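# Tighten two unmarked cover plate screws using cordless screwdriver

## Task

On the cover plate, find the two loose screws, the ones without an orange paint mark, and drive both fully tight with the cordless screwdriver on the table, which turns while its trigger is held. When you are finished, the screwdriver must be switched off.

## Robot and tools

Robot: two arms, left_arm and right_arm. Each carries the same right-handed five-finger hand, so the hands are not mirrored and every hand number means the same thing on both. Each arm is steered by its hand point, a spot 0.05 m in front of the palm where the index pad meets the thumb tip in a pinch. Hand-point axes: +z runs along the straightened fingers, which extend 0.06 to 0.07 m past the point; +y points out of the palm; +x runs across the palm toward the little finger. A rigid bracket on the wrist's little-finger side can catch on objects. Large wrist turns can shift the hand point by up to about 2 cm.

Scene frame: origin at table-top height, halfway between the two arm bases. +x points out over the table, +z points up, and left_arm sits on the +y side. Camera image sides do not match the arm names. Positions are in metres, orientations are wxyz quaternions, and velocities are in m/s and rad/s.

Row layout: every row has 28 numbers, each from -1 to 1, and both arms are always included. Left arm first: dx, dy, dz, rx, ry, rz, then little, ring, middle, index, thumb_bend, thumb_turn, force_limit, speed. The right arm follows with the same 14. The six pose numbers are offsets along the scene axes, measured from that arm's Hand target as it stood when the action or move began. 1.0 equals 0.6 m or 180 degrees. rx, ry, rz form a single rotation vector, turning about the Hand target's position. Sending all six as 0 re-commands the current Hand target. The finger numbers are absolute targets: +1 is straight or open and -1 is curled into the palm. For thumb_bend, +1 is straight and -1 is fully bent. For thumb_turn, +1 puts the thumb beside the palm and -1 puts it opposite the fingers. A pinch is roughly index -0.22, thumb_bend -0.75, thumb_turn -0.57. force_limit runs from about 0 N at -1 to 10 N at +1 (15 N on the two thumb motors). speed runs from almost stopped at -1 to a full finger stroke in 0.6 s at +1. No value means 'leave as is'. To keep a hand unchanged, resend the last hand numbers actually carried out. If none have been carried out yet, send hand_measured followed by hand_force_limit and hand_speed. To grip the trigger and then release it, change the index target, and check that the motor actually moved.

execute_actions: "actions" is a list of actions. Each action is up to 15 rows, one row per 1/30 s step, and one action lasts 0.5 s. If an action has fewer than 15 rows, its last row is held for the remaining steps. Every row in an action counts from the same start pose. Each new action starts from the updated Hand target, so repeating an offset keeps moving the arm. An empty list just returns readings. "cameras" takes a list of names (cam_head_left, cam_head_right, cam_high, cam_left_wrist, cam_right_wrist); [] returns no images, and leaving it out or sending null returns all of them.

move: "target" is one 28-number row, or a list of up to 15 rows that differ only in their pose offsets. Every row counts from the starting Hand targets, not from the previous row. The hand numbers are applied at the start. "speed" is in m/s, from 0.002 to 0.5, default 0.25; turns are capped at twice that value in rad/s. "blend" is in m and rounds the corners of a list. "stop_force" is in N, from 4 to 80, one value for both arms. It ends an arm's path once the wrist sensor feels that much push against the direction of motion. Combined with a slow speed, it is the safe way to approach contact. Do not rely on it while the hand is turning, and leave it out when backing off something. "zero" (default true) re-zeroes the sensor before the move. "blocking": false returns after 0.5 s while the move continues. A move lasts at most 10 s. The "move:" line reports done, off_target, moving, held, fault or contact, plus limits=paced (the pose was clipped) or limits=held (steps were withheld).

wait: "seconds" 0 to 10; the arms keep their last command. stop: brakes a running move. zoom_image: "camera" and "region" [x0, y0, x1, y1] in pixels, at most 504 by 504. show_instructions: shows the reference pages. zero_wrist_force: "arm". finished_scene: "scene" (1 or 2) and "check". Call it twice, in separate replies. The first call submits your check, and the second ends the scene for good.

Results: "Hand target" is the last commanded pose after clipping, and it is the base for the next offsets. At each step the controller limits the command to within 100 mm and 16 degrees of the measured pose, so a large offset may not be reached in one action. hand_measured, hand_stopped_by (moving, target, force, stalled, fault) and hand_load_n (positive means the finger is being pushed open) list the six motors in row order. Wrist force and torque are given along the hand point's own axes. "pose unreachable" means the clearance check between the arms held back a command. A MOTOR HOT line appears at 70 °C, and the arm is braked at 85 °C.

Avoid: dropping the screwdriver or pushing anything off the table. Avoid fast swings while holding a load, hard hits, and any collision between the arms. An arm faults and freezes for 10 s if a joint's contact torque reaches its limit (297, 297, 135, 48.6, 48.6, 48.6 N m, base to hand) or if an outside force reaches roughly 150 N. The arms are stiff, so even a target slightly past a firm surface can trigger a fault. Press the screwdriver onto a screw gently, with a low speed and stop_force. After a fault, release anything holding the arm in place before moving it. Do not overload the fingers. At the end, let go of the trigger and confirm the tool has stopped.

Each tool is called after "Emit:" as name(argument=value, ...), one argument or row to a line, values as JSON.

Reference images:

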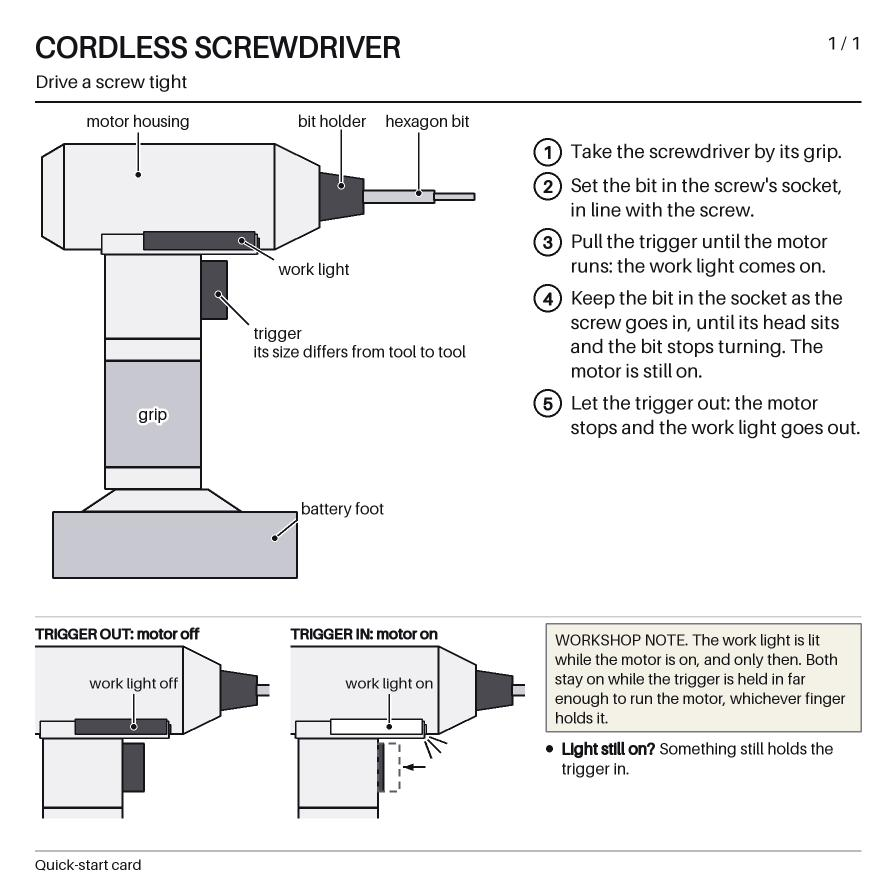

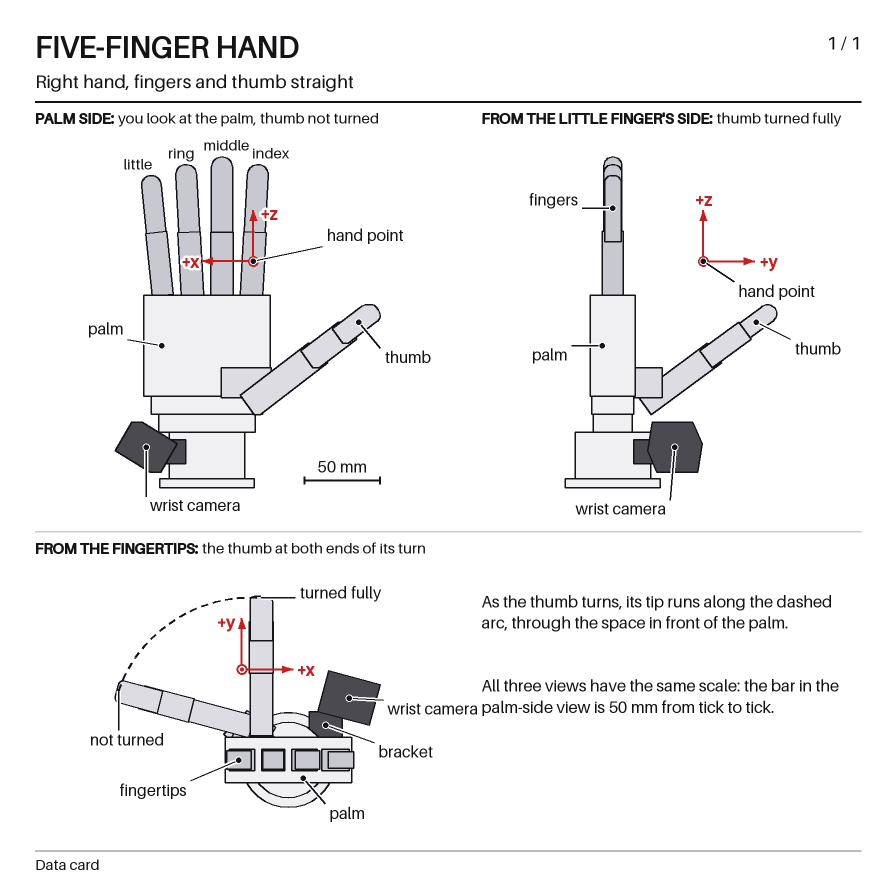

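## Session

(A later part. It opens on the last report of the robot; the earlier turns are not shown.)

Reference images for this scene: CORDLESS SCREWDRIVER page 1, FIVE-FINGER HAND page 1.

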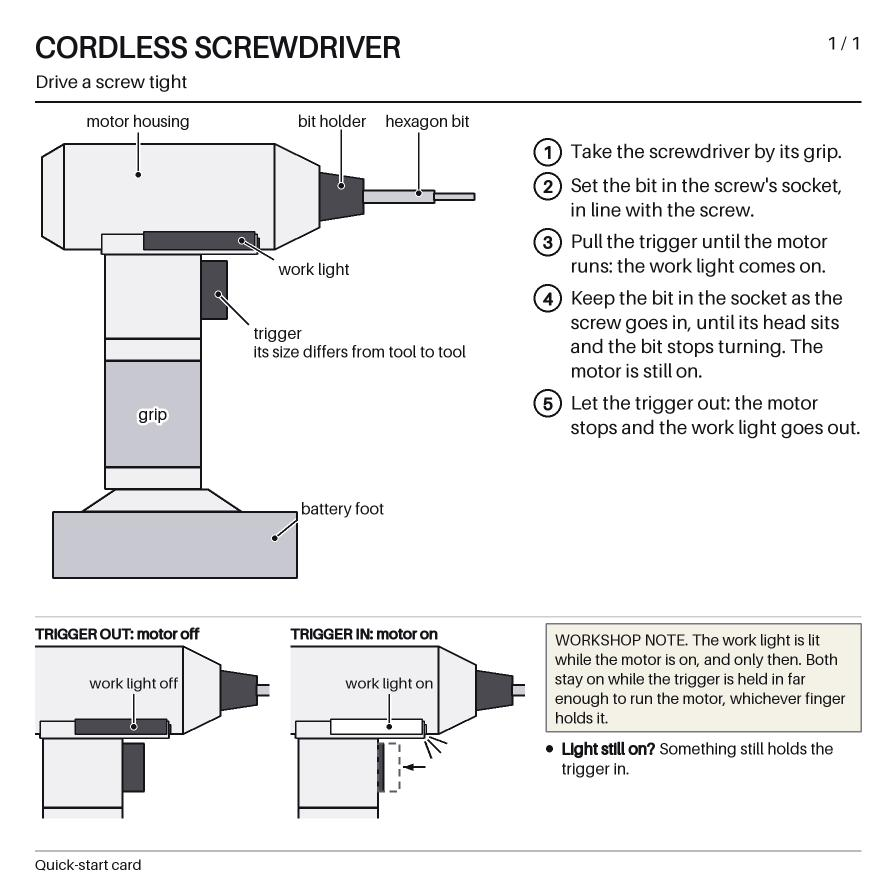

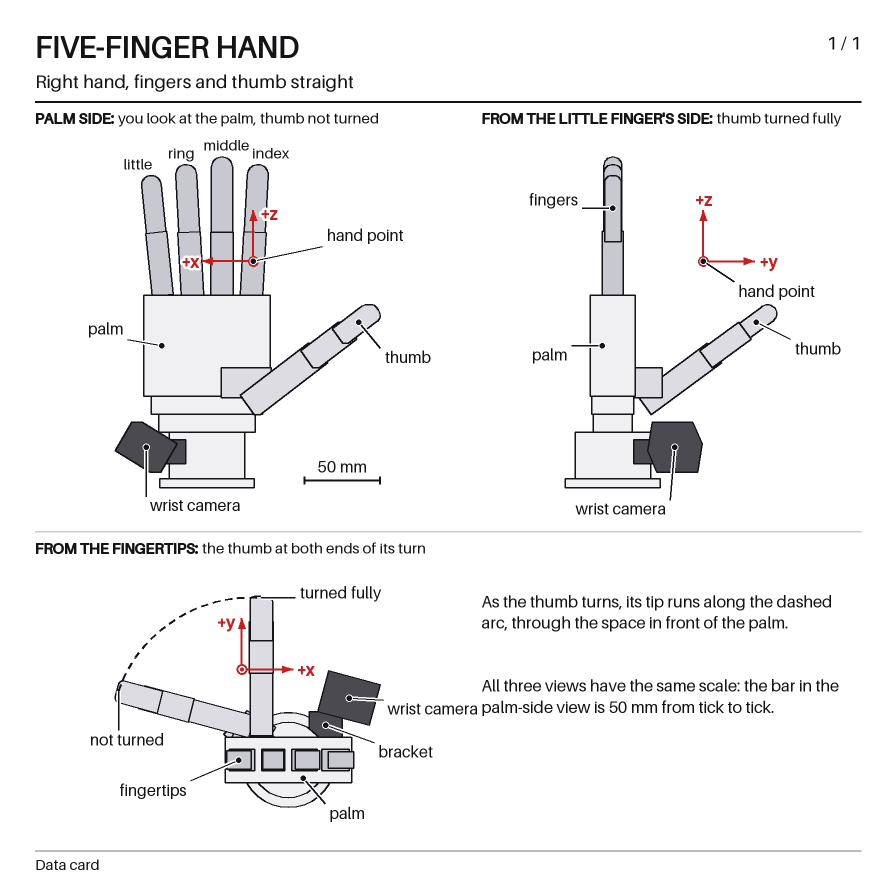

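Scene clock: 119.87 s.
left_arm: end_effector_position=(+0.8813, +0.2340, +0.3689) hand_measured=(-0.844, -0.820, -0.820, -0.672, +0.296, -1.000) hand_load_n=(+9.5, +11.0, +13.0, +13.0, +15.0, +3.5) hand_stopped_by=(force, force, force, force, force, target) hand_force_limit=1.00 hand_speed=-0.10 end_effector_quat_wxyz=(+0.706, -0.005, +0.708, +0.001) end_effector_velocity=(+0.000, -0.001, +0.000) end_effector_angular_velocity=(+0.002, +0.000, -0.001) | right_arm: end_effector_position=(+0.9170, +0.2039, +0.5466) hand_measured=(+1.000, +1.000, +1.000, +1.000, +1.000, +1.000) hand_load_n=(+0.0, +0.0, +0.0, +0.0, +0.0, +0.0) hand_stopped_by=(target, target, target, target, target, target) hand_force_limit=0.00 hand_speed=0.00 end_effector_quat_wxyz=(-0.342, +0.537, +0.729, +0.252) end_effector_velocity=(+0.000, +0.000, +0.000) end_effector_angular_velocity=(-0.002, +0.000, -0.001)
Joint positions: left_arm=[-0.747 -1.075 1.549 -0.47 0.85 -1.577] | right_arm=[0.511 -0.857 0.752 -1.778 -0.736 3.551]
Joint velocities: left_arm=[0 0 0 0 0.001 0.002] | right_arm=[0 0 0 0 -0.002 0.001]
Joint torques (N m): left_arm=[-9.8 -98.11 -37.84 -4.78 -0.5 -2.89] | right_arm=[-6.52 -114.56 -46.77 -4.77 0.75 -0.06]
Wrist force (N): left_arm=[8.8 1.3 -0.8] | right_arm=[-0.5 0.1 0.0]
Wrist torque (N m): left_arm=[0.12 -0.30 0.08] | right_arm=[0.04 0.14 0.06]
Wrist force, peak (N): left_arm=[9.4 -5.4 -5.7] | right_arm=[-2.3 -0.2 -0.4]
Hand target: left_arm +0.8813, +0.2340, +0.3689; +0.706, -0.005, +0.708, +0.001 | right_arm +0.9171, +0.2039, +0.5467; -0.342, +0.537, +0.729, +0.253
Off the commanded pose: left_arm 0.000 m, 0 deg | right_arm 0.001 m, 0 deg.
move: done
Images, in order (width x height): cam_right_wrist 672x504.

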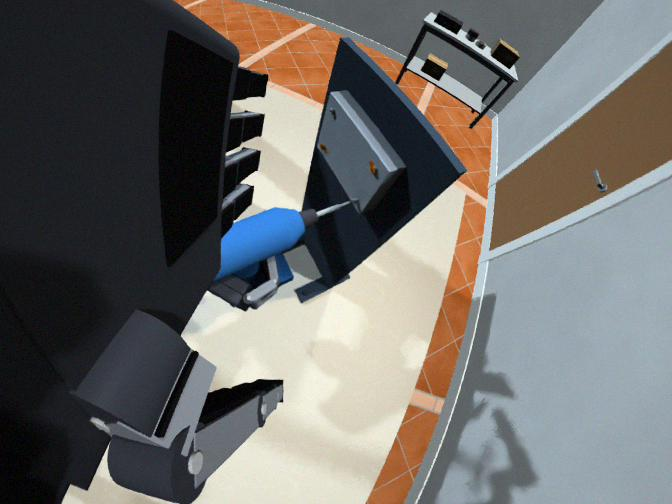

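Emit:
move(
  target=[-0.0003,0.0002,0,0,0,0,-0.98,-0.98,-1,-0.95,-1,-1,1.0,-0.1,0,0,0,0,0,0,1,1,1,1,1,1,0,0],
  speed=0.01,
  cameras=[],
)

Emit:
move(
  target=[0.0094,0.0137,0,0,0,0,-0.98,-0.98,-1,-0.95,-1,-1,1.0,-0.1,0,0,0,0,0,0,1,1,1,1,1,1,0,0],
  speed=0.004,
  stop_force=10,
  cameras=["cam_right_wrist"],
)

Emit:
zoom_image(
  camera="cam_right_wrist",
  region=[340, 190, 364, 214],
)

Scene clock: 124.40 s.
left_arm: end_effector_position=(+0.8811, +0.2341, +0.3689) hand_measured=(-0.844, -0.820, -0.820, -0.672, +0.296, -1.000) hand_load_n=(+9.5, +11.0, +13.0, +13.0, +15.5, +3.0) hand_stopped_by=(force, force, force, force, force, target) hand_force_limit=1.00 hand_speed=-0.10 end_effector_quat_wxyz=(+0.706, -0.005, +0.708, +0.001) end_effector_velocity=(+0.001, +0.002, +0.000) end_effector_angular_velocity=(+0.001, +0.000, +0.002) | right_arm: end_effector_position=(+0.9171, +0.2039, +0.5467) hand_measured=(+1.000, +1.000, +1.000, +1.000, +1.000, +1.000) hand_load_n=(+0.0, +0.0, +0.0, +0.0, +0.0, +0.0) hand_stopped_by=(target, target, target, target, target, target) hand_force_limit=0.00 hand_speed=0.00 end_effector_quat_wxyz=(-0.342, +0.537, +0.729, +0.253) end_effector_velocity=(+0.000, +0.000, -0.001) end_effector_angular_velocity=(-0.001, +0.001, +0.000)
Joint positions: left_arm=[-0.747 -1.075 1.549 -0.47 0.85 -1.577] | right_arm=[0.511 -0.857 0.752 -1.778 -0.736 3.551]
Joint velocities: left_arm=[0.002 0 0 0 0 0.001] | right_arm=[0 0.001 0 0 0 0]
Joint torques (N m): left_arm=[-8.22 -98.91 -34.31 -6.32 -0.87 -2.8] | right_arm=[-12.94 -120.55 -45.44 -6.52 0.84 0.93]
Wrist force (N): left_arm=[9.0 1.4 -0.8] | right_arm=[-0.1 0.2 0.3]
Wrist torque (N m): left_arm=[0.14 -0.33 0.10] | right_arm=[0.02 0.08 0.08]
Wrist force, peak (N): left_arm=[9.2 1.0 -0.7] | right_arm=[-0.5 0.5 0.7]
Hand target: left_arm +0.8811, +0.2341, +0.3689; +0.706, -0.005, +0.708, +0.001 | right_arm +0.9171, +0.2039, +0.5467; -0.342, +0.537, +0.729, +0.253
Off the commanded pose: left_arm 0.000 m, 0 deg | right_arm 0.000 m, 0 deg.
move: done
No camera images: "cameras" was empty.

Scene clock: 125.57 s.
left_arm: end_effector_position=(+0.8820, +0.2354, +0.3691) hand_measured=(-0.844, -0.820, -0.820, -0.672, +0.296, -1.000) hand_load_n=(+9.5, +10.5, +12.5, +13.0, +15.0, +3.0) hand_stopped_by=(force, force, force, force, force, target) hand_force_limit=1.00 hand_speed=-0.10 end_effector_quat_wxyz=(+0.706, -0.005, +0.708, +0.001) end_effector_velocity=(+0.000, +0.000, +0.000) end_effector_angular_velocity=(+0.001, +0.000, +0.000) | right_arm: end_effector_position=(+0.9171, +0.2039, +0.5467) hand_measured=(+1.000, +1.000, +1.000, +1.000, +1.000, +1.000) hand_load_n=(-0.5, +0.0, +0.0, +0.0, +0.0, +0.0) hand_stopped_by=(target, target, target, target, target, target) hand_force_limit=0.00 hand_speed=0.00 end_effector_quat_wxyz=(-0.342, +0.537, +0.729, +0.253) end_effector_velocity=(+0.000, +0.000, +0.001) end_effector_angular_velocity=(+0.000, -0.001, +0.000)
Joint positions: left_arm=[-0.745 -1.075 1.549 -0.47 0.852 -1.577] | right_arm=[0.511 -0.857 0.752 -1.778 -0.736 3.551]
Joint velocities: left_arm=[0 0 0 0 0 0.001] | right_arm=[0 -0.001 0 0 0 0]
Joint torques (N m): left_arm=[-2.43 -93.07 -36.34 -0.07 -3.45 -2.31] | right_arm=[-14.16 -120.31 -41.81 -6.58 1.59 0.79]
Wrist force (N): left_arm=[9.2 -7.2 -7.3] | right_arm=[-0.2 -0.1 0.3]
Wrist torque (N m): left_arm=[-0.11 -0.56 0.44] | right_arm=[-0.01 0.10 0.06]
Wrist force, peak (N): left_arm=[9.5 -9.7 -9.3] | right_arm=[-0.6 0.2 0.7]
Hand target: left_arm +0.8820, +0.2354, +0.3690; +0.706, -0.005, +0.708, +0.001 | right_arm +0.9171, +0.2039, +0.5467; -0.342, +0.537, +0.729, +0.253
Off the commanded pose: left_arm 0.008 m, 0 deg | right_arm 0.000 m, 0 deg.
move: contact (left_arm)
Images, in order (width x height): cam_right_wrist 672x504.

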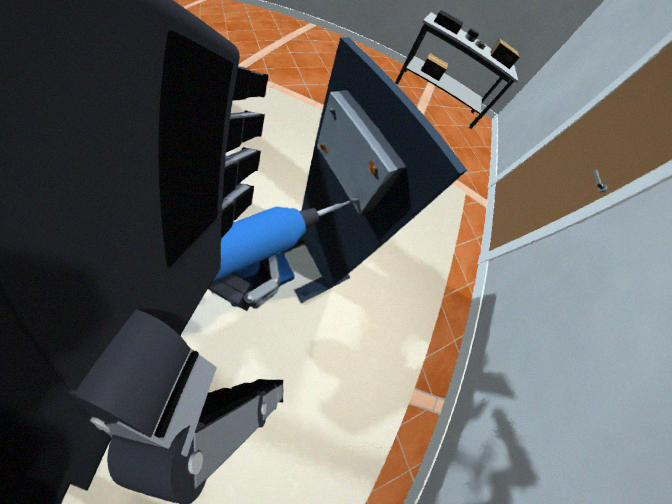

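Scaled by 21.000 from the camera's 672x504 image, which has a finer 960x720 frame.

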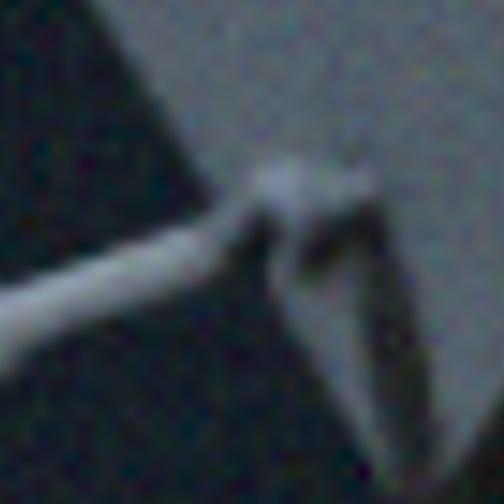

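Emit:
move(
  target=[-0.0009,-0.0014,-0.0005,0,0,0,-0.98,-0.98,-1,-0.95,-1,-1,1.0,-0.1,0,0,0,0,0,0,1,1,1,1,1,1,0,0],
  speed=0.01,
  cameras=[],
)

Emit:
move(
  target=[0.0094,0.0137,0,0,0,0,-0.98,-0.98,-1,-0.95,-1,-1,1.0,-0.1,0,0,0,0,0,0,1,1,1,1,1,1,0,0],
  speed=0.004,
  stop_force=8,
  cameras=["cam_right_wrist"],
)

Emit:
zoom_image(
  camera="cam_right_wrist",
  region=[340, 190, 364, 214],
)

Scene clock: 127.67 s.
left_arm: end_effector_position=(+0.8814, +0.2346, +0.3688) hand_measured=(-0.844, -0.820, -0.820, -0.672, +0.296, -1.000) hand_load_n=(+9.5, +11.0, +13.0, +13.0, +15.5, +3.5) hand_stopped_by=(force, force, force, force, force, target) hand_force_limit=1.00 hand_speed=-0.10 end_effector_quat_wxyz=(+0.706, -0.005, +0.708, +0.001) end_effector_velocity=(+0.000, +0.002, +0.001) end_effector_angular_velocity=(+0.002, +0.000, +0.002) | right_arm: end_effector_position=(+0.9171, +0.2039, +0.5467) hand_measured=(+1.000, +1.000, +1.000, +1.000, +1.000, +1.000) hand_load_n=(+0.0, +0.0, +0.0, +0.0, +0.0, +0.0) hand_stopped_by=(target, target, target, target, target, target) hand_force_limit=0.00 hand_speed=0.00 end_effector_quat_wxyz=(-0.342, +0.537, +0.729, +0.253) end_effector_velocity=(+0.001, +0.000, -0.001) end_effector_angular_velocity=(+0.000, +0.000, +0.000)
Joint positions: left_arm=[-0.746 -1.075 1.549 -0.471 0.85 -1.577] | right_arm=[0.511 -0.857 0.752 -1.778 -0.736 3.551]
Joint velocities: left_arm=[0.002 0 0 0 0 0.002] | right_arm=[0 0.001 0 -0.001 0 0]
Joint torques (N m): left_arm=[-12.29 -69.61 -34.95 -6.12 -1.22 -2.64] | right_arm=[-13.22 -119.73 -41.57 -6.68 2.05 0.74]
Wrist force (N): left_arm=[8.7 1.0 -0.8] | right_arm=[-0.4 0.0 0.5]
Wrist torque (N m): left_arm=[0.09 -0.29 0.06] | right_arm=[-0.01 0.12 0.06]
Wrist force, peak (N): left_arm=[9.5 -7.4 -7.3] | right_arm=[-0.7 0.0 0.7]
Hand target: left_arm +0.8814, +0.2346, +0.3687; +0.706, -0.005, +0.708, +0.001 | right_arm +0.9171, +0.2039, +0.5467; -0.342, +0.537, +0.729, +0.253
Off the commanded pose: left_arm 0.000 m, 0 deg | right_arm 0.000 m, 0 deg.
move: done
No camera images: "cameras" was empty.

Scene clock: 128.67 s.
left_arm: end_effector_position=(+0.8820, +0.2354, +0.3687) hand_measured=(-0.844, -0.820, -0.820, -0.672, +0.296, -1.000) hand_load_n=(+9.5, +10.5, +12.5, +12.5, +15.5, +3.0) hand_stopped_by=(force, force, force, force, force, target) hand_force_limit=1.00 hand_speed=-0.10 end_effector_quat_wxyz=(+0.706, -0.005, +0.708, +0.001) end_effector_velocity=(+0.000, +0.000, +0.000) end_effector_angular_velocity=(+0.001, +0.000, +0.000) | right_arm: end_effector_position=(+0.9171, +0.2039, +0.5467) hand_measured=(+1.000, +1.000, +1.000, +1.000, +1.000, +1.000) hand_load_n=(+0.0, +0.0, +0.0, +0.0, +0.0, +0.0) hand_stopped_by=(target, target, target, target, target, target) hand_force_limit=0.00 hand_speed=0.00 end_effector_quat_wxyz=(-0.342, +0.537, +0.729, +0.253) end_effector_velocity=(+0.000, -0.001, +0.001) end_effector_angular_velocity=(+0.000, +0.000, +0.000)
Joint positions: left_arm=[-0.745 -1.075 1.549 -0.471 0.852 -1.577] | right_arm=[0.511 -0.857 0.752 -1.778 -0.736 3.551]
Joint velocities: left_arm=[0 0 0 -0.001 0 0.001] | right_arm=[0 -0.001 0 0.001 0 0]
Joint torques (N m): left_arm=[-7.47 -78.85 -36.85 -3.01 -3.05 -2.44] | right_arm=[-13.78 -120.76 -41.63 -6.8 2.3 0.39]
Wrist force (N): left_arm=[9.1 -5.3 -5.9] | right_arm=[0.0 -0.1 0.6]
Wrist torque (N m): left_arm=[-0.12 -0.49 0.33] | right_arm=[-0.04 0.07 0.08]
Wrist force, peak (N): left_arm=[9.3 -8.1 -8.6] | right_arm=[-0.7 0.1 0.4]
Hand target: left_arm +0.8819, +0.2354, +0.3687; +0.706, -0.005, +0.708, +0.001 | right_arm +0.9171, +0.2039, +0.5467; -0.342, +0.537, +0.729, +0.253
Off the commanded pose: left_arm 0.009 m, 0 deg | right_arm 0.000 m, 0 deg.
move: contact (left_arm)
Images, in order (width x height): cam_right_wrist 672x504.

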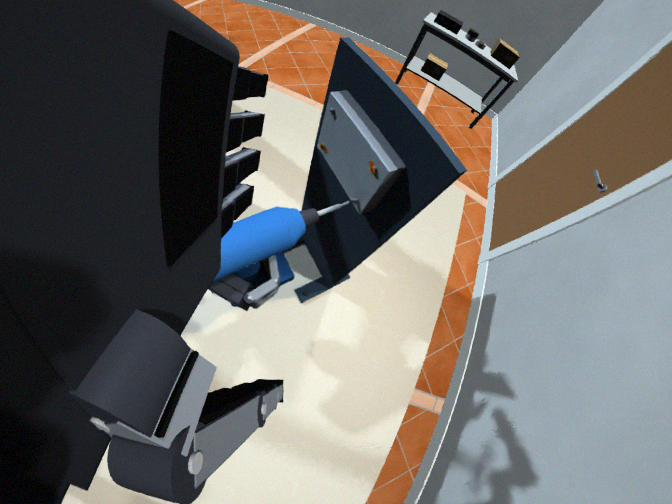

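Scaled by 21.000 from the camera's 672x504 image, which has a finer 960x720 frame.

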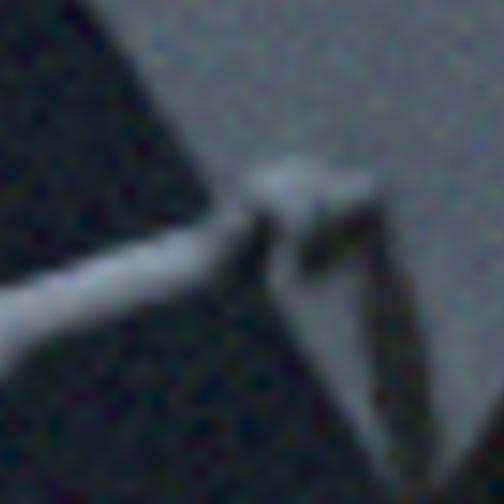

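Emit:
move(
  target=[-0.0004,-0.0014,-0.0002,0,0,0,-0.98,-0.98,-1,-0.95,-1,-1,1.0,-0.1,0,0,0,0,0,0,1,1,1,1,1,1,0,0],
  speed=0.01,
  cameras=[],
)

Emit:
move(
  target=[0.0094,0.0137,0,0,0,0,-0.98,-0.98,-1,-0.95,-1,-1,1.0,-0.1,0,0,0,0,0,0,1,1,1,1,1,1,0,0],
  speed=0.004,
  stop_force=8,
  cameras=[],
)

Scene clock: 130.17 s.
left_arm: end_effector_position=(+0.8817, +0.2346, +0.3686) hand_measured=(-0.844, -0.820, -0.820, -0.672, +0.296, -1.000) hand_load_n=(+9.5, +11.0, +13.0, +13.0, +15.5, +3.0) hand_stopped_by=(force, force, force, force, force, target) hand_force_limit=1.00 hand_speed=-0.10 end_effector_quat_wxyz=(+0.706, -0.005, +0.708, +0.001) end_effector_velocity=(+0.000, +0.000, +0.000) end_effector_angular_velocity=(+0.001, +0.000, +0.000) | right_arm: end_effector_position=(+0.9171, +0.2039, +0.5467) hand_measured=(+1.000, +1.000, +1.000, +1.000, +1.000, +1.000) hand_load_n=(+0.0, +0.0, +0.0, +0.0, +0.0, +0.0) hand_stopped_by=(target, target, target, target, target, target) hand_force_limit=0.00 hand_speed=0.00 end_effector_quat_wxyz=(-0.342, +0.537, +0.729, +0.253) end_effector_velocity=(+0.000, +0.000, +0.001) end_effector_angular_velocity=(+0.001, -0.001, +0.000)
Joint positions: left_arm=[-0.746 -1.075 1.549 -0.471 0.851 -1.577] | right_arm=[0.511 -0.857 0.752 -1.778 -0.736 3.551]
Joint velocities: left_arm=[0 0.001 0 0 0 0.001] | right_arm=[0 -0.001 0 0 0 0]
Joint torques (N m): left_arm=[-10.1 -62.25 -54.04 -3.73 -1.86 -2.48] | right_arm=[-14.37 -119.71 -42.26 -6.61 2.06 0.17]
Wrist force (N): left_arm=[8.7 0.9 -0.6] | right_arm=[0.0 0.4 0.2]
Wrist torque (N m): left_arm=[0.06 -0.29 0.06] | right_arm=[0.06 0.08 0.09]
Wrist force, peak (N): left_arm=[9.7 -4.7 -5.9] | right_arm=[-0.5 0.3 0.6]
Hand target: left_arm +0.8817, +0.2346, +0.3685; +0.706, -0.005, +0.708, +0.001 | right_arm +0.9171, +0.2039, +0.5467; -0.342, +0.537, +0.729, +0.253
Off the commanded pose: left_arm 0.000 m, 0 deg | right_arm 0.000 m, 0 deg.
move: done
No camera images: "cameras" was empty.

Scene clock: 131.17 s.
left_arm: end_effector_position=(+0.8822, +0.2352, +0.3686) hand_measured=(-0.844, -0.820, -0.820, -0.672, +0.296, -1.000) hand_load_n=(+9.5, +11.0, +12.5, +12.5, +15.5, +3.5) hand_stopped_by=(force, force, force, force, force, target) hand_force_limit=1.00 hand_speed=-0.10 end_effector_quat_wxyz=(+0.706, -0.004, +0.708, +0.001) end_effector_velocity=(+0.000, +0.000, +0.000) end_effector_angular_velocity=(+0.000, +0.000, +0.001) | right_arm: end_effector_position=(+0.9171, +0.2039, +0.5467) hand_measured=(+1.000, +1.000, +1.000, +1.000, +1.000, +1.000) hand_load_n=(+0.0, +0.0, +0.0, +0.0, +0.0, +0.0) hand_stopped_by=(target, target, target, target, target, target) hand_force_limit=0.00 hand_speed=0.00 end_effector_quat_wxyz=(-0.342, +0.537, +0.729, +0.253) end_effector_velocity=(+0.000, +0.000, +0.000) end_effector_angular_velocity=(+0.001, +0.000, +0.000)
Joint positions: left_arm=[-0.745 -1.074 1.549 -0.471 0.852 -1.577] | right_arm=[0.511 -0.857 0.752 -1.778 -0.736 3.551]
Joint velocities: left_arm=[0 0 0 0 0 0] | right_arm=[0 0 0 -0.001 0 0]
Joint torques (N m): left_arm=[-7.23 -72.1 -47.73 -1.9 -3.78 -2.24] | right_arm=[-12.89 -120.24 -42.26 -6.51 2.12 0.15]
Wrist force (N): left_arm=[9.6 -5.9 -6.4] | right_arm=[-0.7 0.1 0.5]
Wrist torque (N m): left_arm=[-0.09 -0.53 0.36] | right_arm=[0.00 0.16 0.05]
Wrist force, peak (N): left_arm=[9.8 -8.5 -8.2] | right_arm=[-0.5 0.1 0.7]
Hand target: left_arm +0.8822, +0.2352, +0.3686; +0.706, -0.004, +0.708, +0.001 | right_arm +0.9171, +0.2039, +0.5467; -0.342, +0.537, +0.729, +0.253
Off the commanded pose: left_arm 0.009 m, 0 deg | right_arm 0.000 m, 0 deg.
move: contact (left_arm)
No camera images: "cameras" was empty.

Emit:
move(
  target=[
    [-0.0011,0.00075,0,0,0,0,-0.98,-0.98,-1,-0.95,-1,-1,1.0,-0.1,0,0,0,0,0,0,1,1,1,1,1,1,0,0],
    [-0.0011,0.00075,0.00042,0,0,0,-0.98,-0.98,-1,-0.95,-1,-1,1.0,-0.1,0,0,0,0,0,0,1,1,1,1,1,1,0,0],
    [0,0,0.00042,0,0,0,-0.98,-0.98,-1,-0.95,-1,-1,1.0,-0.1,0,0,0,0,0,0,1,1,1,1,1,1,0,0],
    [0,0,0.00083,0,0,0,-0.98,-0.98,-1,-0.95,-1,-1,1.0,-0.1,0,0,0,0,0,0,1,1,1,1,1,1,0,0],
    [-0.0011,0.00075,0.00083,0,0,0,-0.98,-0.98,-1,-0.95,-1,-1,1.0,-0.1,0,0,0,0,0,0,1,1,1,1,1,1,0,0],
    [-0.0011,0.00075,0.00125,0,0,0,-0.98,-0.98,-1,-0.95,-1,-1,1.0,-0.1,0,0,0,0,0,0,1,1,1,1,1,1,0,0],
    [0,0,0.00125,0,0,0,-0.98,-0.98,-1,-0.95,-1,-1,1.0,-0.1,0,0,0,0,0,0,1,1,1,1,1,1,0,0],
  ],
  speed=0.002,
  stop_force=6,
  cameras=["cam_right_wrist"],
)

Emit:
zoom_image(
  camera="cam_right_wrist",
  region=[340, 190, 364, 214],
)

Scene clock: 134.20 s.
left_arm: end_effector_position=(+0.8822, +0.2352, +0.3693) hand_measured=(-0.844, -0.820, -0.820, -0.672, +0.296, -1.000) hand_load_n=(+9.5, +11.0, +12.5, +13.0, +15.5, +3.5) hand_stopped_by=(force, force, force, force, force, target) hand_force_limit=1.00 hand_speed=-0.10 end_effector_quat_wxyz=(+0.706, -0.004, +0.708, +0.001) end_effector_velocity=(+0.000, +0.000, +0.000) end_effector_angular_velocity=(-0.002, +0.000, +0.000) | right_arm: end_effector_position=(+0.9171, +0.2039, +0.5467) hand_measured=(+1.000, +1.000, +1.000, +1.000, +1.000, +1.000) hand_load_n=(+0.0, +0.0, +0.0, +0.0, +0.0, +0.0) hand_stopped_by=(target, target, target, target, target, target) hand_force_limit=0.00 hand_speed=0.00 end_effector_quat_wxyz=(-0.342, +0.537, +0.729, +0.253) end_effector_velocity=(+0.000, +0.000, -0.002) end_effector_angular_velocity=(-0.001, +0.001, +0.000)
Joint positions: left_arm=[-0.745 -1.075 1.548 -0.47 0.852 -1.577] | right_arm=[0.511 -0.857 0.752 -1.778 -0.736 3.551]
Joint velocities: left_arm=[0 0 0 0 0 -0.002] | right_arm=[0 0.001 0 0 0 0]
Joint torques (N m): left_arm=[14.73 -62.58 -49.99 -0.8 0.96 -2.5] | right_arm=[-13.35 -120.37 -43.1 -6.48 2.03 -0.35]
Wrist force (N): left_arm=[9.4 -4.6 -4.9] | right_arm=[-0.1 0.1 0.1]
Wrist torque (N m): left_arm=[-0.01 -0.45 0.30] | right_arm=[0.03 0.09 0.08]
Wrist force, peak (N): left_arm=[9.6 -6.0 -6.2] | right_arm=[-0.7 -0.1 0.9]
Hand target: left_arm +0.8822, +0.2352, +0.3693; +0.706, -0.004, +0.708, +0.001 | right_arm +0.9171, +0.2039, +0.5467; -0.342, +0.537, +0.729, +0.253
Off the commanded pose: left_arm 0.000 m, 0 deg | right_arm 0.000 m, 0 deg.
move: done
Images, in order (width x height): cam_right_wrist 672x504.

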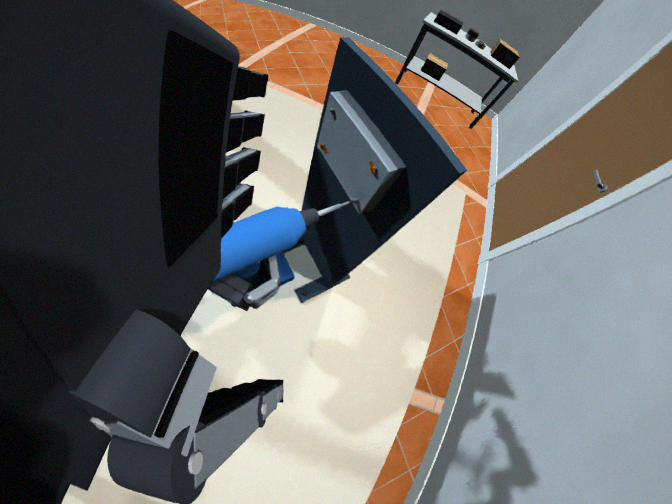

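Scaled by 21.000 from the camera's 672x504 image, which has a finer 960x720 frame.

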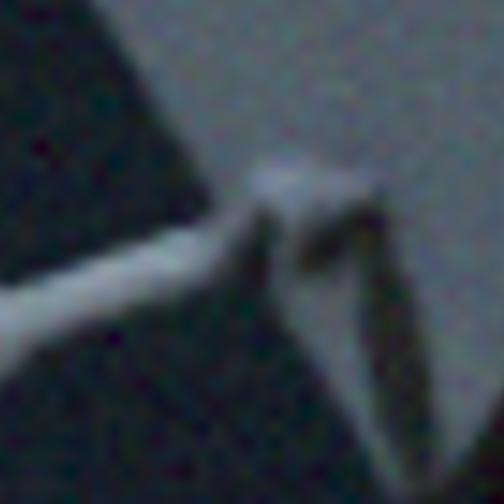

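Emit:
move(
  target=[
    [0.00088,-0.0006,0,0,0,0,-0.98,-0.98,-1,-0.95,-1,-1,1.0,-0.1,0,0,0,0,0,0,1,1,1,1,1,1,0,0],
    [0.00088,-0.0006,-0.0004,0,0,0,-0.98,-0.98,-1,-0.95,-1,-1,1.0,-0.1,0,0,0,0,0,0,1,1,1,1,1,1,0,0],
    [-0.00145,0.001,-0.0004,0,0,0,-0.98,-0.98,-1,-0.95,-1,-1,1.0,-0.1,0,0,0,0,0,0,1,1,1,1,1,1,0,0],
    [-0.00145,0.001,-0.0008,0,0,0,-0.98,-0.98,-1,-0.95,-1,-1,1.0,-0.1,0,0,0,0,0,0,1,1,1,1,1,1,0,0],
    [0.00088,-0.0006,-0.0008,0,0,0,-0.98,-0.98,-1,-0.95,-1,-1,1.0,-0.1,0,0,0,0,0,0,1,1,1,1,1,1,0,0],
    [0.00088,-0.0006,-0.0012,0,0,0,-0.98,-0.98,-1,-0.95,-1,-1,1.0,-0.1,0,0,0,0,0,0,1,1,1,1,1,1,0,0],
    [-0.00145,0.001,-0.0012,0,0,0,-0.98,-0.98,-1,-0.95,-1,-1,1.0,-0.1,0,0,0,0,0,0,1,1,1,1,1,1,0,0],
    [-0.00145,0.001,-0.0016,0,0,0,-0.98,-0.98,-1,-0.95,-1,-1,1.0,-0.1,0,0,0,0,0,0,1,1,1,1,1,1,0,0],
    [0.00088,-0.0006,-0.0016,0,0,0,-0.98,-0.98,-1,-0.95,-1,-1,1.0,-0.1,0,0,0,0,0,0,1,1,1,1,1,1,0,0],
    [0.00088,-0.0006,-0.002,0,0,0,-0.98,-0.98,-1,-0.95,-1,-1,1.0,-0.1,0,0,0,0,0,0,1,1,1,1,1,1,0,0],
    [-0.00145,0.001,-0.002,0,0,0,-0.98,-0.98,-1,-0.95,-1,-1,1.0,-0.1,0,0,0,0,0,0,1,1,1,1,1,1,0,0],
  ],
  speed=0.002,
  stop_force=6,
  cameras=["cam_right_wrist"],
)

Emit:
zoom_image(
  camera="cam_right_wrist",
  region=[340, 190, 364, 214],
)

Scene clock: 140.97 s.
left_arm: end_effector_position=(+0.8813, +0.2358, +0.3681) hand_measured=(-0.844, -0.820, -0.820, -0.672, +0.296, -1.000) hand_load_n=(+9.5, +11.0, +12.5, +13.0, +15.5, +3.0) hand_stopped_by=(force, force, force, force, force, target) hand_force_limit=1.00 hand_speed=-0.10 end_effector_quat_wxyz=(+0.706, -0.004, +0.708, +0.001) end_effector_velocity=(+0.000, +0.000, +0.000) end_effector_angular_velocity=(-0.001, +0.000, +0.000) | right_arm: end_effector_position=(+0.9171, +0.2039, +0.5467) hand_measured=(+1.000, +1.000, +1.000, +1.000, +1.000, +1.000) hand_load_n=(+0.0, +0.0, +0.0, +0.0, +0.0, +0.0) hand_stopped_by=(target, target, target, target, target, target) hand_force_limit=0.00 hand_speed=0.00 end_effector_quat_wxyz=(-0.342, +0.537, +0.729, +0.253) end_effector_velocity=(+0.000, +0.000, +0.001) end_effector_angular_velocity=(+0.001, -0.002, +0.000)
Joint positions: left_arm=[-0.745 -1.076 1.552 -0.473 0.852 -1.577] | right_arm=[0.511 -0.857 0.752 -1.778 -0.736 3.551]
Joint velocities: left_arm=[-0.001 0 0 0 -0.001 -0.001] | right_arm=[0 -0.001 0 -0.001 0 0]
Joint torques (N m): left_arm=[-5.13 -90.93 -42.45 -5.27 -2.57 -2.29] | right_arm=[-14.14 -119.55 -44.02 -6.36 2.1 -0.79]
Wrist force (N): left_arm=[8.9 -4.5 -5.4] | right_arm=[-0.4 0.2 0.2]
Wrist torque (N m): left_arm=[-0.10 -0.55 0.37] | right_arm=[0.03 0.12 0.07]
Wrist force, peak (N): left_arm=[9.4 -7.9 -8.0] | right_arm=[-0.9 -0.2 0.5]
Hand target: left_arm +0.8813, +0.2358, +0.3681; +0.706, -0.004, +0.708, +0.001 | right_arm +0.9171, +0.2039, +0.5467; -0.342, +0.537, +0.729, +0.253
Off the commanded pose: left_arm 0.000 m, 0 deg | right_arm 0.000 m, 0 deg.
move: done
Images, in order (width x height): cam_right_wrist 672x504.

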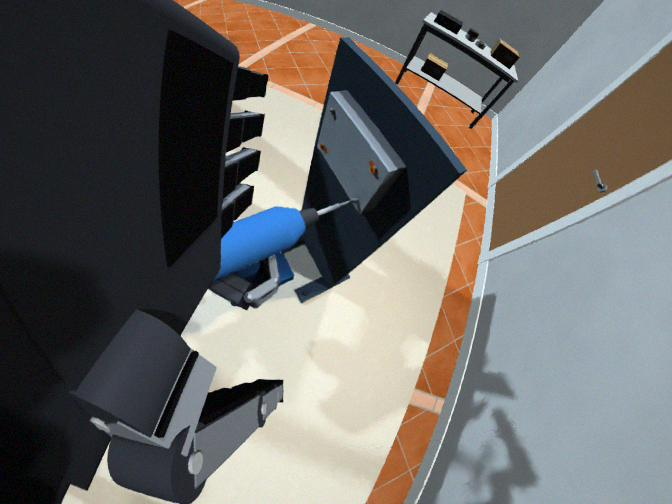

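Scaled by 21.000 from the camera's 672x504 image, which has a finer 960x720 frame.

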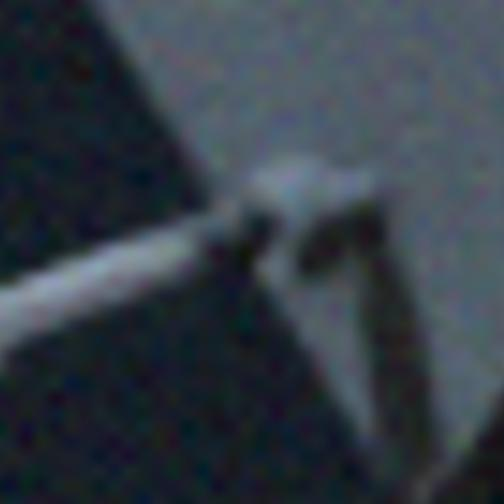

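Emit:
move(
  target=[-0.0277,-0.0418,0.0013,0,0,0,-0.98,-0.98,-1,-0.95,-1,-1,1.0,-0.1,0,0,0,0,0,0,1,1,1,1,1,1,0,0],
  speed=0.05,
  cameras=["cam_right_wrist"],
)

Emit:
zoom_image(
  camera="cam_right_wrist",
  region=[340, 190, 364, 214],
)

Emit:
zoom_image(
  camera="cam_right_wrist",
  region=[310, 95, 400, 225],
)

Scene clock: 142.33 s.
left_arm: end_effector_position=(+0.8645, +0.2106, +0.3689) hand_measured=(-0.844, -0.820, -0.820, -0.672, +0.296, -1.000) hand_load_n=(+9.5, +11.0, +13.0, +13.0, +15.5, +3.0) hand_stopped_by=(force, force, force, force, force, target) hand_force_limit=1.00 hand_speed=-0.10 end_effector_quat_wxyz=(+0.706, -0.005, +0.708, +0.001) end_effector_velocity=(+0.002, +0.003, +0.000) end_effector_angular_velocity=(+0.001, +0.000, -0.001) | right_arm: end_effector_position=(+0.9171, +0.2039, +0.5467) hand_measured=(+1.000, +1.000, +1.000, +1.000, +1.000, +1.000) hand_load_n=(+0.0, +0.0, +0.0, +0.0, +0.0, +0.0) hand_stopped_by=(target, target, target, target, target, target) hand_force_limit=0.00 hand_speed=0.00 end_effector_quat_wxyz=(-0.342, +0.537, +0.729, +0.253) end_effector_velocity=(+0.000, +0.000, -0.001) end_effector_angular_velocity=(-0.001, +0.001, +0.000)
Joint positions: left_arm=[-0.783 -1.08 1.556 -0.473 0.814 -1.578] | right_arm=[0.511 -0.857 0.752 -1.778 -0.736 3.551]
Joint velocities: left_arm=[0.004 0 0 0 0.005 0.001] | right_arm=[0 0.001 0 0.001 0 0]
Joint torques (N m): left_arm=[6.97 -88.07 -37.46 -5.94 2.12 -3.04] | right_arm=[-14.34 -119.8 -44.72 -6.29 2.06 -0.79]
Wrist force (N): left_arm=[8.6 1.1 -0.7] | right_arm=[-0.1 0.3 0.4]
Wrist torque (N m): left_arm=[0.11 -0.27 0.07] | right_arm=[0.03 0.08 0.09]
Wrist force, peak (N): left_arm=[9.1 -4.6 -5.7] | right_arm=[-0.7 0.1 0.9]
Hand target: left_arm +0.8646, +0.2107, +0.3689; +0.706, -0.004, +0.708, +0.001 | right_arm +0.9171, +0.2039, +0.5467; -0.342, +0.537, +0.729, +0.253
Off the commanded pose: left_arm 0.000 m, 0 deg | right_arm 0.000 m, 0 deg.
move: done
Images, in order (width x height): cam_right_wrist 672x504.

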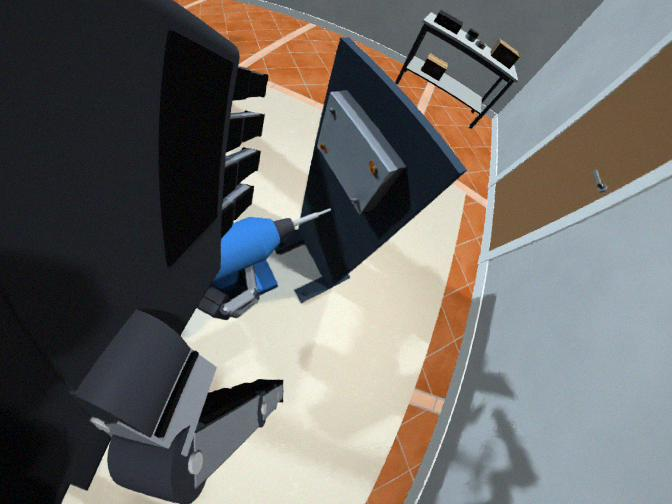

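Scaled by 21.000 from the camera's 672x504 image, which has a finer 960x720 frame.

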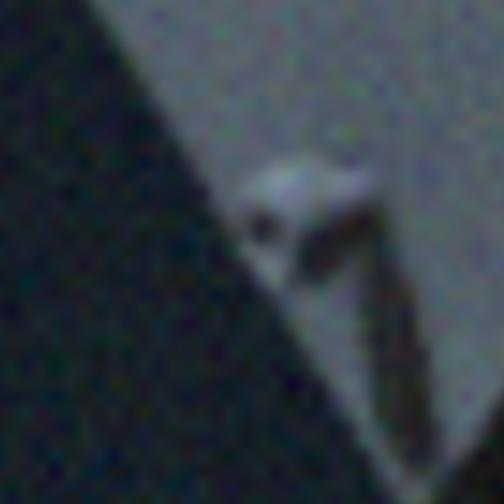

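Scaled by 3.877 from the camera's 672x504 image, which has a finer 960x720 frame.

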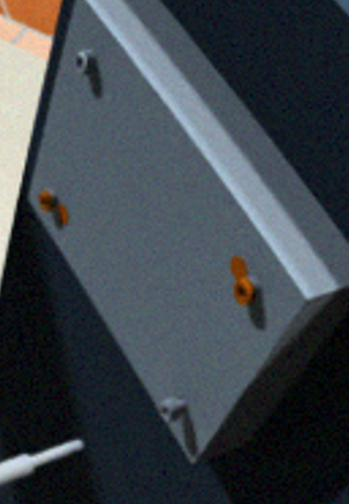

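Emit:
move(
  target=[
    [0,0,0,0,0,0,-0.98,-0.98,-1,-0.95,-1,-1,1.0,-0.1,0.005,-0.1815,0.09,0.1,0.047,0.043,1,1,1,1,1,1,0,0],
    [0,0,0,0,0,0,-0.98,-0.98,-1,-0.95,-1,-1,1.0,-0.1,0.0122,-0.1817,-0.103,0.2014,0.0934,0.0851,1,1,1,1,1,1,0,0],
  ],
  speed=0.15,
  blend=[0.03,0],
  cameras=["cam_right_wrist"],
)

Emit:
zoom_image(
  camera="cam_right_wrist",
  region=[382, 226, 406, 250],
)

Emit:
zoom_image(
  camera="cam_right_wrist",
  region=[360, 219, 402, 261],
)

Scene clock: 145.93 s.
left_arm: end_effector_position=(+0.8646, +0.2107, +0.3689) hand_measured=(-0.844, -0.820, -0.820, -0.672, +0.296, -1.000) hand_load_n=(+9.5, +11.0, +13.0, +13.0, +15.5, +3.0) hand_stopped_by=(force, force, force, force, force, target) hand_force_limit=1.00 hand_speed=-0.10 end_effector_quat_wxyz=(+0.706, -0.004, +0.708, +0.001) end_effector_velocity=(+0.000, -0.001, +0.000) end_effector_angular_velocity=(-0.001, +0.000, -0.002) | right_arm: end_effector_position=(+0.9248, +0.0948, +0.4851) hand_measured=(+1.000, +1.000, +1.000, +1.000, +1.000, +1.000) hand_load_n=(+0.0, +0.0, +0.0, +0.0, +0.5, +0.0) hand_stopped_by=(target, target, target, target, target, target) hand_force_limit=0.00 hand_speed=0.00 end_effector_quat_wxyz=(+0.621, -0.335, -0.622, -0.339) end_effector_velocity=(+0.000, +0.000, +0.000) end_effector_angular_velocity=(+0.000, -0.001, +0.000)
Joint positions: left_arm=[-0.782 -1.08 1.556 -0.473 0.814 -1.578] | right_arm=[0.325 -0.599 0.408 0.202 -0.191 1.556]
Joint velocities: left_arm=[0 0 0 0 0.001 -0.002] | right_arm=[0 -0.002 0.003 -0.005 0 0.003]
Joint torques (N m): left_arm=[6.2 -61.22 -50.36 -0.17 1.56 -1.68] | right_arm=[-14.64 -132.92 -36.36 -1.93 -0.9 1.36]
Wrist force (N): left_arm=[8.6 1.0 -0.8] | right_arm=[-0.4 -0.1 -0.4]
Wrist torque (N m): left_arm=[0.10 -0.28 0.07] | right_arm=[-0.03 0.30 0.08]
Wrist force, peak (N): left_arm=[9.2 1.1 -0.9] | right_arm=[0.6 -0.1 1.8]
Hand target: left_arm +0.8646, +0.2107, +0.3689; +0.706, -0.004, +0.708, +0.001 | right_arm +0.9248, +0.0948, +0.4852; +0.621, -0.335, -0.622, -0.339
Off the commanded pose: left_arm 0.000 m, 0 deg | right_arm 0.000 m, 0 deg.
move: done
Images, in order (width x height): cam_right_wrist 672x504.

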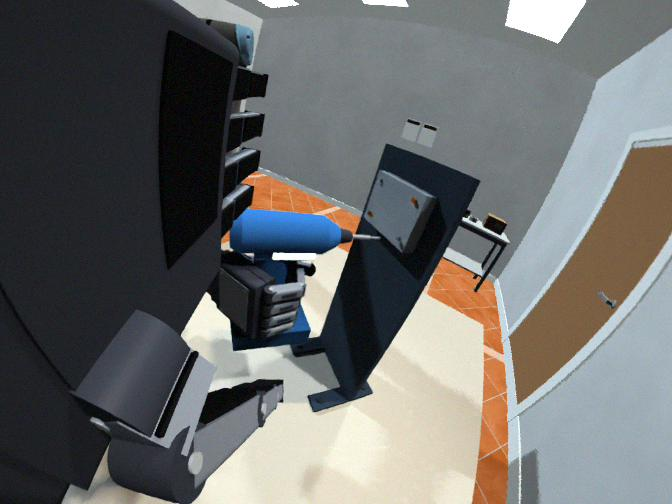

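Scaled by 21.000 from the camera's 672x504 image, which has a finer 960x720 frame.

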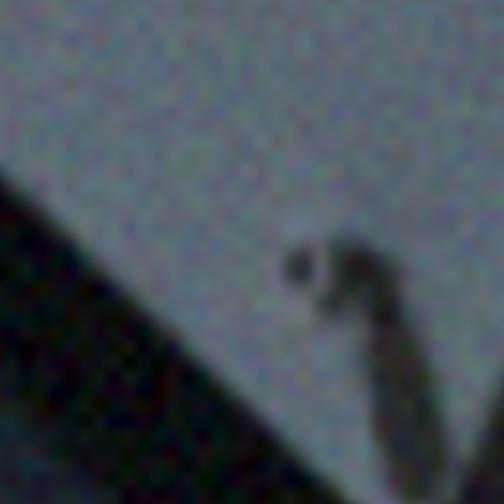

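Scaled by 12.000 from the camera's 672x504 image, which has a finer 960x720 frame.

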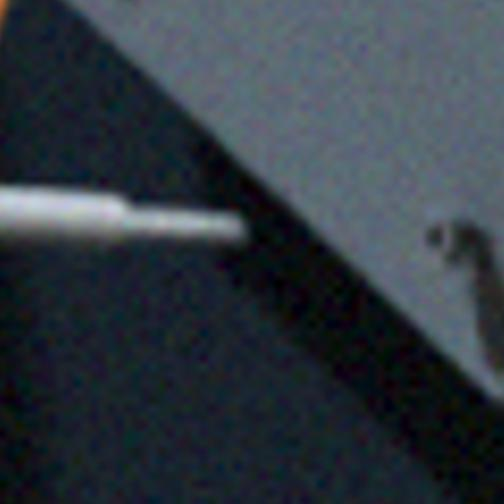

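Emit:
move(
  target=[0.0272,0.0378,0.0002,0,0,0,-0.98,-0.98,-1,-0.95,-1,-1,1.0,-0.1,0,0,0,0,0,0,1,1,1,1,1,1,0,0],
  speed=0.03,
  cameras=["cam_right_wrist"],
)

Emit:
zoom_image(
  camera="cam_right_wrist",
  region=[382, 226, 406, 250],
)

Emit:
zoom_image(
  camera="cam_right_wrist",
  region=[360, 219, 402, 261],
)

Scene clock: 147.53 s.
left_arm: end_effector_position=(+0.8811, +0.2335, +0.3690) hand_measured=(-0.844, -0.820, -0.820, -0.672, +0.296, -1.000) hand_load_n=(+9.5, +11.0, +13.0, +13.0, +15.0, +3.0) hand_stopped_by=(force, force, force, force, force, target) hand_force_limit=1.00 hand_speed=-0.10 end_effector_quat_wxyz=(+0.706, -0.004, +0.708, +0.001) end_effector_velocity=(-0.001, -0.002, +0.001) end_effector_angular_velocity=(+0.000, -0.001, -0.001) | right_arm: end_effector_position=(+0.9248, +0.0948, +0.4852) hand_measured=(+1.000, +1.000, +1.000, +1.000, +1.000, +1.000) hand_load_n=(+0.0, +0.0, +0.0, +0.0, +0.0, +0.0) hand_stopped_by=(target, target, target, target, target, target) hand_force_limit=0.00 hand_speed=0.00 end_effector_quat_wxyz=(+0.621, -0.335, -0.622, -0.339) end_effector_velocity=(+0.000, +0.000, +0.001) end_effector_angular_velocity=(-0.001, +0.001, -0.001)
Joint positions: left_arm=[-0.747 -1.075 1.549 -0.47 0.849 -1.577] | right_arm=[0.325 -0.599 0.407 0.202 -0.191 1.555]
Joint velocities: left_arm=[-0.003 -0.001 0 0 -0.002 0] | right_arm=[0 -0.001 0 0.002 0.001 0]
Joint torques (N m): left_arm=[-8.78 -71.68 -51.72 -0.15 -2.13 4.06] | right_arm=[-12.68 -112.21 -47.02 2.14 0.13 -2]
Wrist force (N): left_arm=[8.3 1.1 -0.7] | right_arm=[-0.6 -0.1 -0.6]
Wrist torque (N m): left_arm=[0.11 -0.22 0.04] | right_arm=[-0.01 0.34 0.08]
Wrist force, peak (N): left_arm=[8.9 1.1 -0.5] | right_arm=[-1.1 0.3 -0.4]
Hand target: left_arm +0.8810, +0.2334, +0.3690; +0.706, -0.004, +0.708, +0.001 | right_arm +0.9248, +0.0948, +0.4852; +0.621, -0.335, -0.622, -0.339
Off the commanded pose: left_arm 0.000 m, 0 deg | right_arm 0.000 m, 0 deg.
move: done
Images, in order (width x height): cam_right_wrist 672x504.

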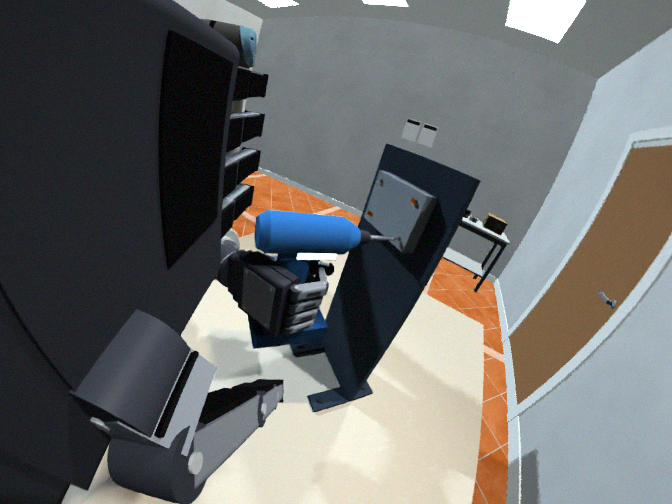

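Scaled by 21.000 from the camera's 672x504 image, which has a finer 960x720 frame.

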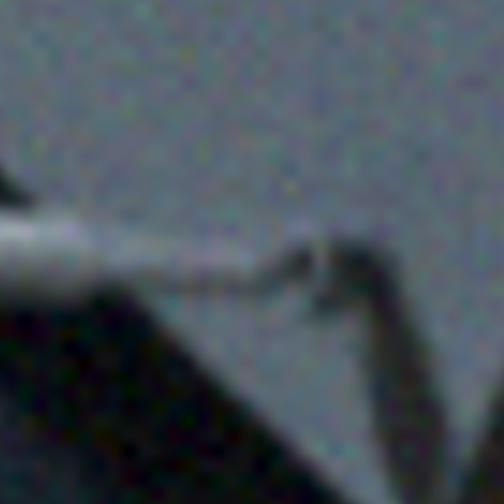

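Scaled by 12.000 from the camera's 672x504 image, which has a finer 960x720 frame.

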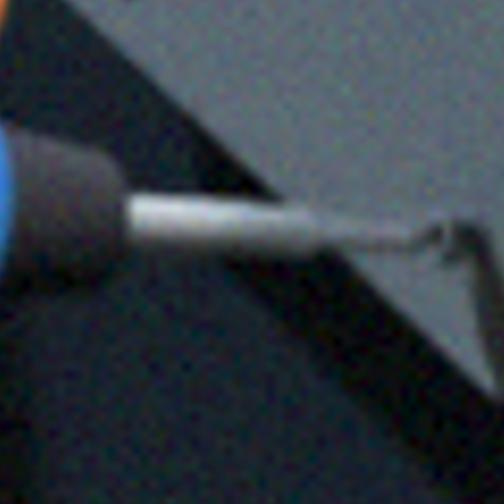

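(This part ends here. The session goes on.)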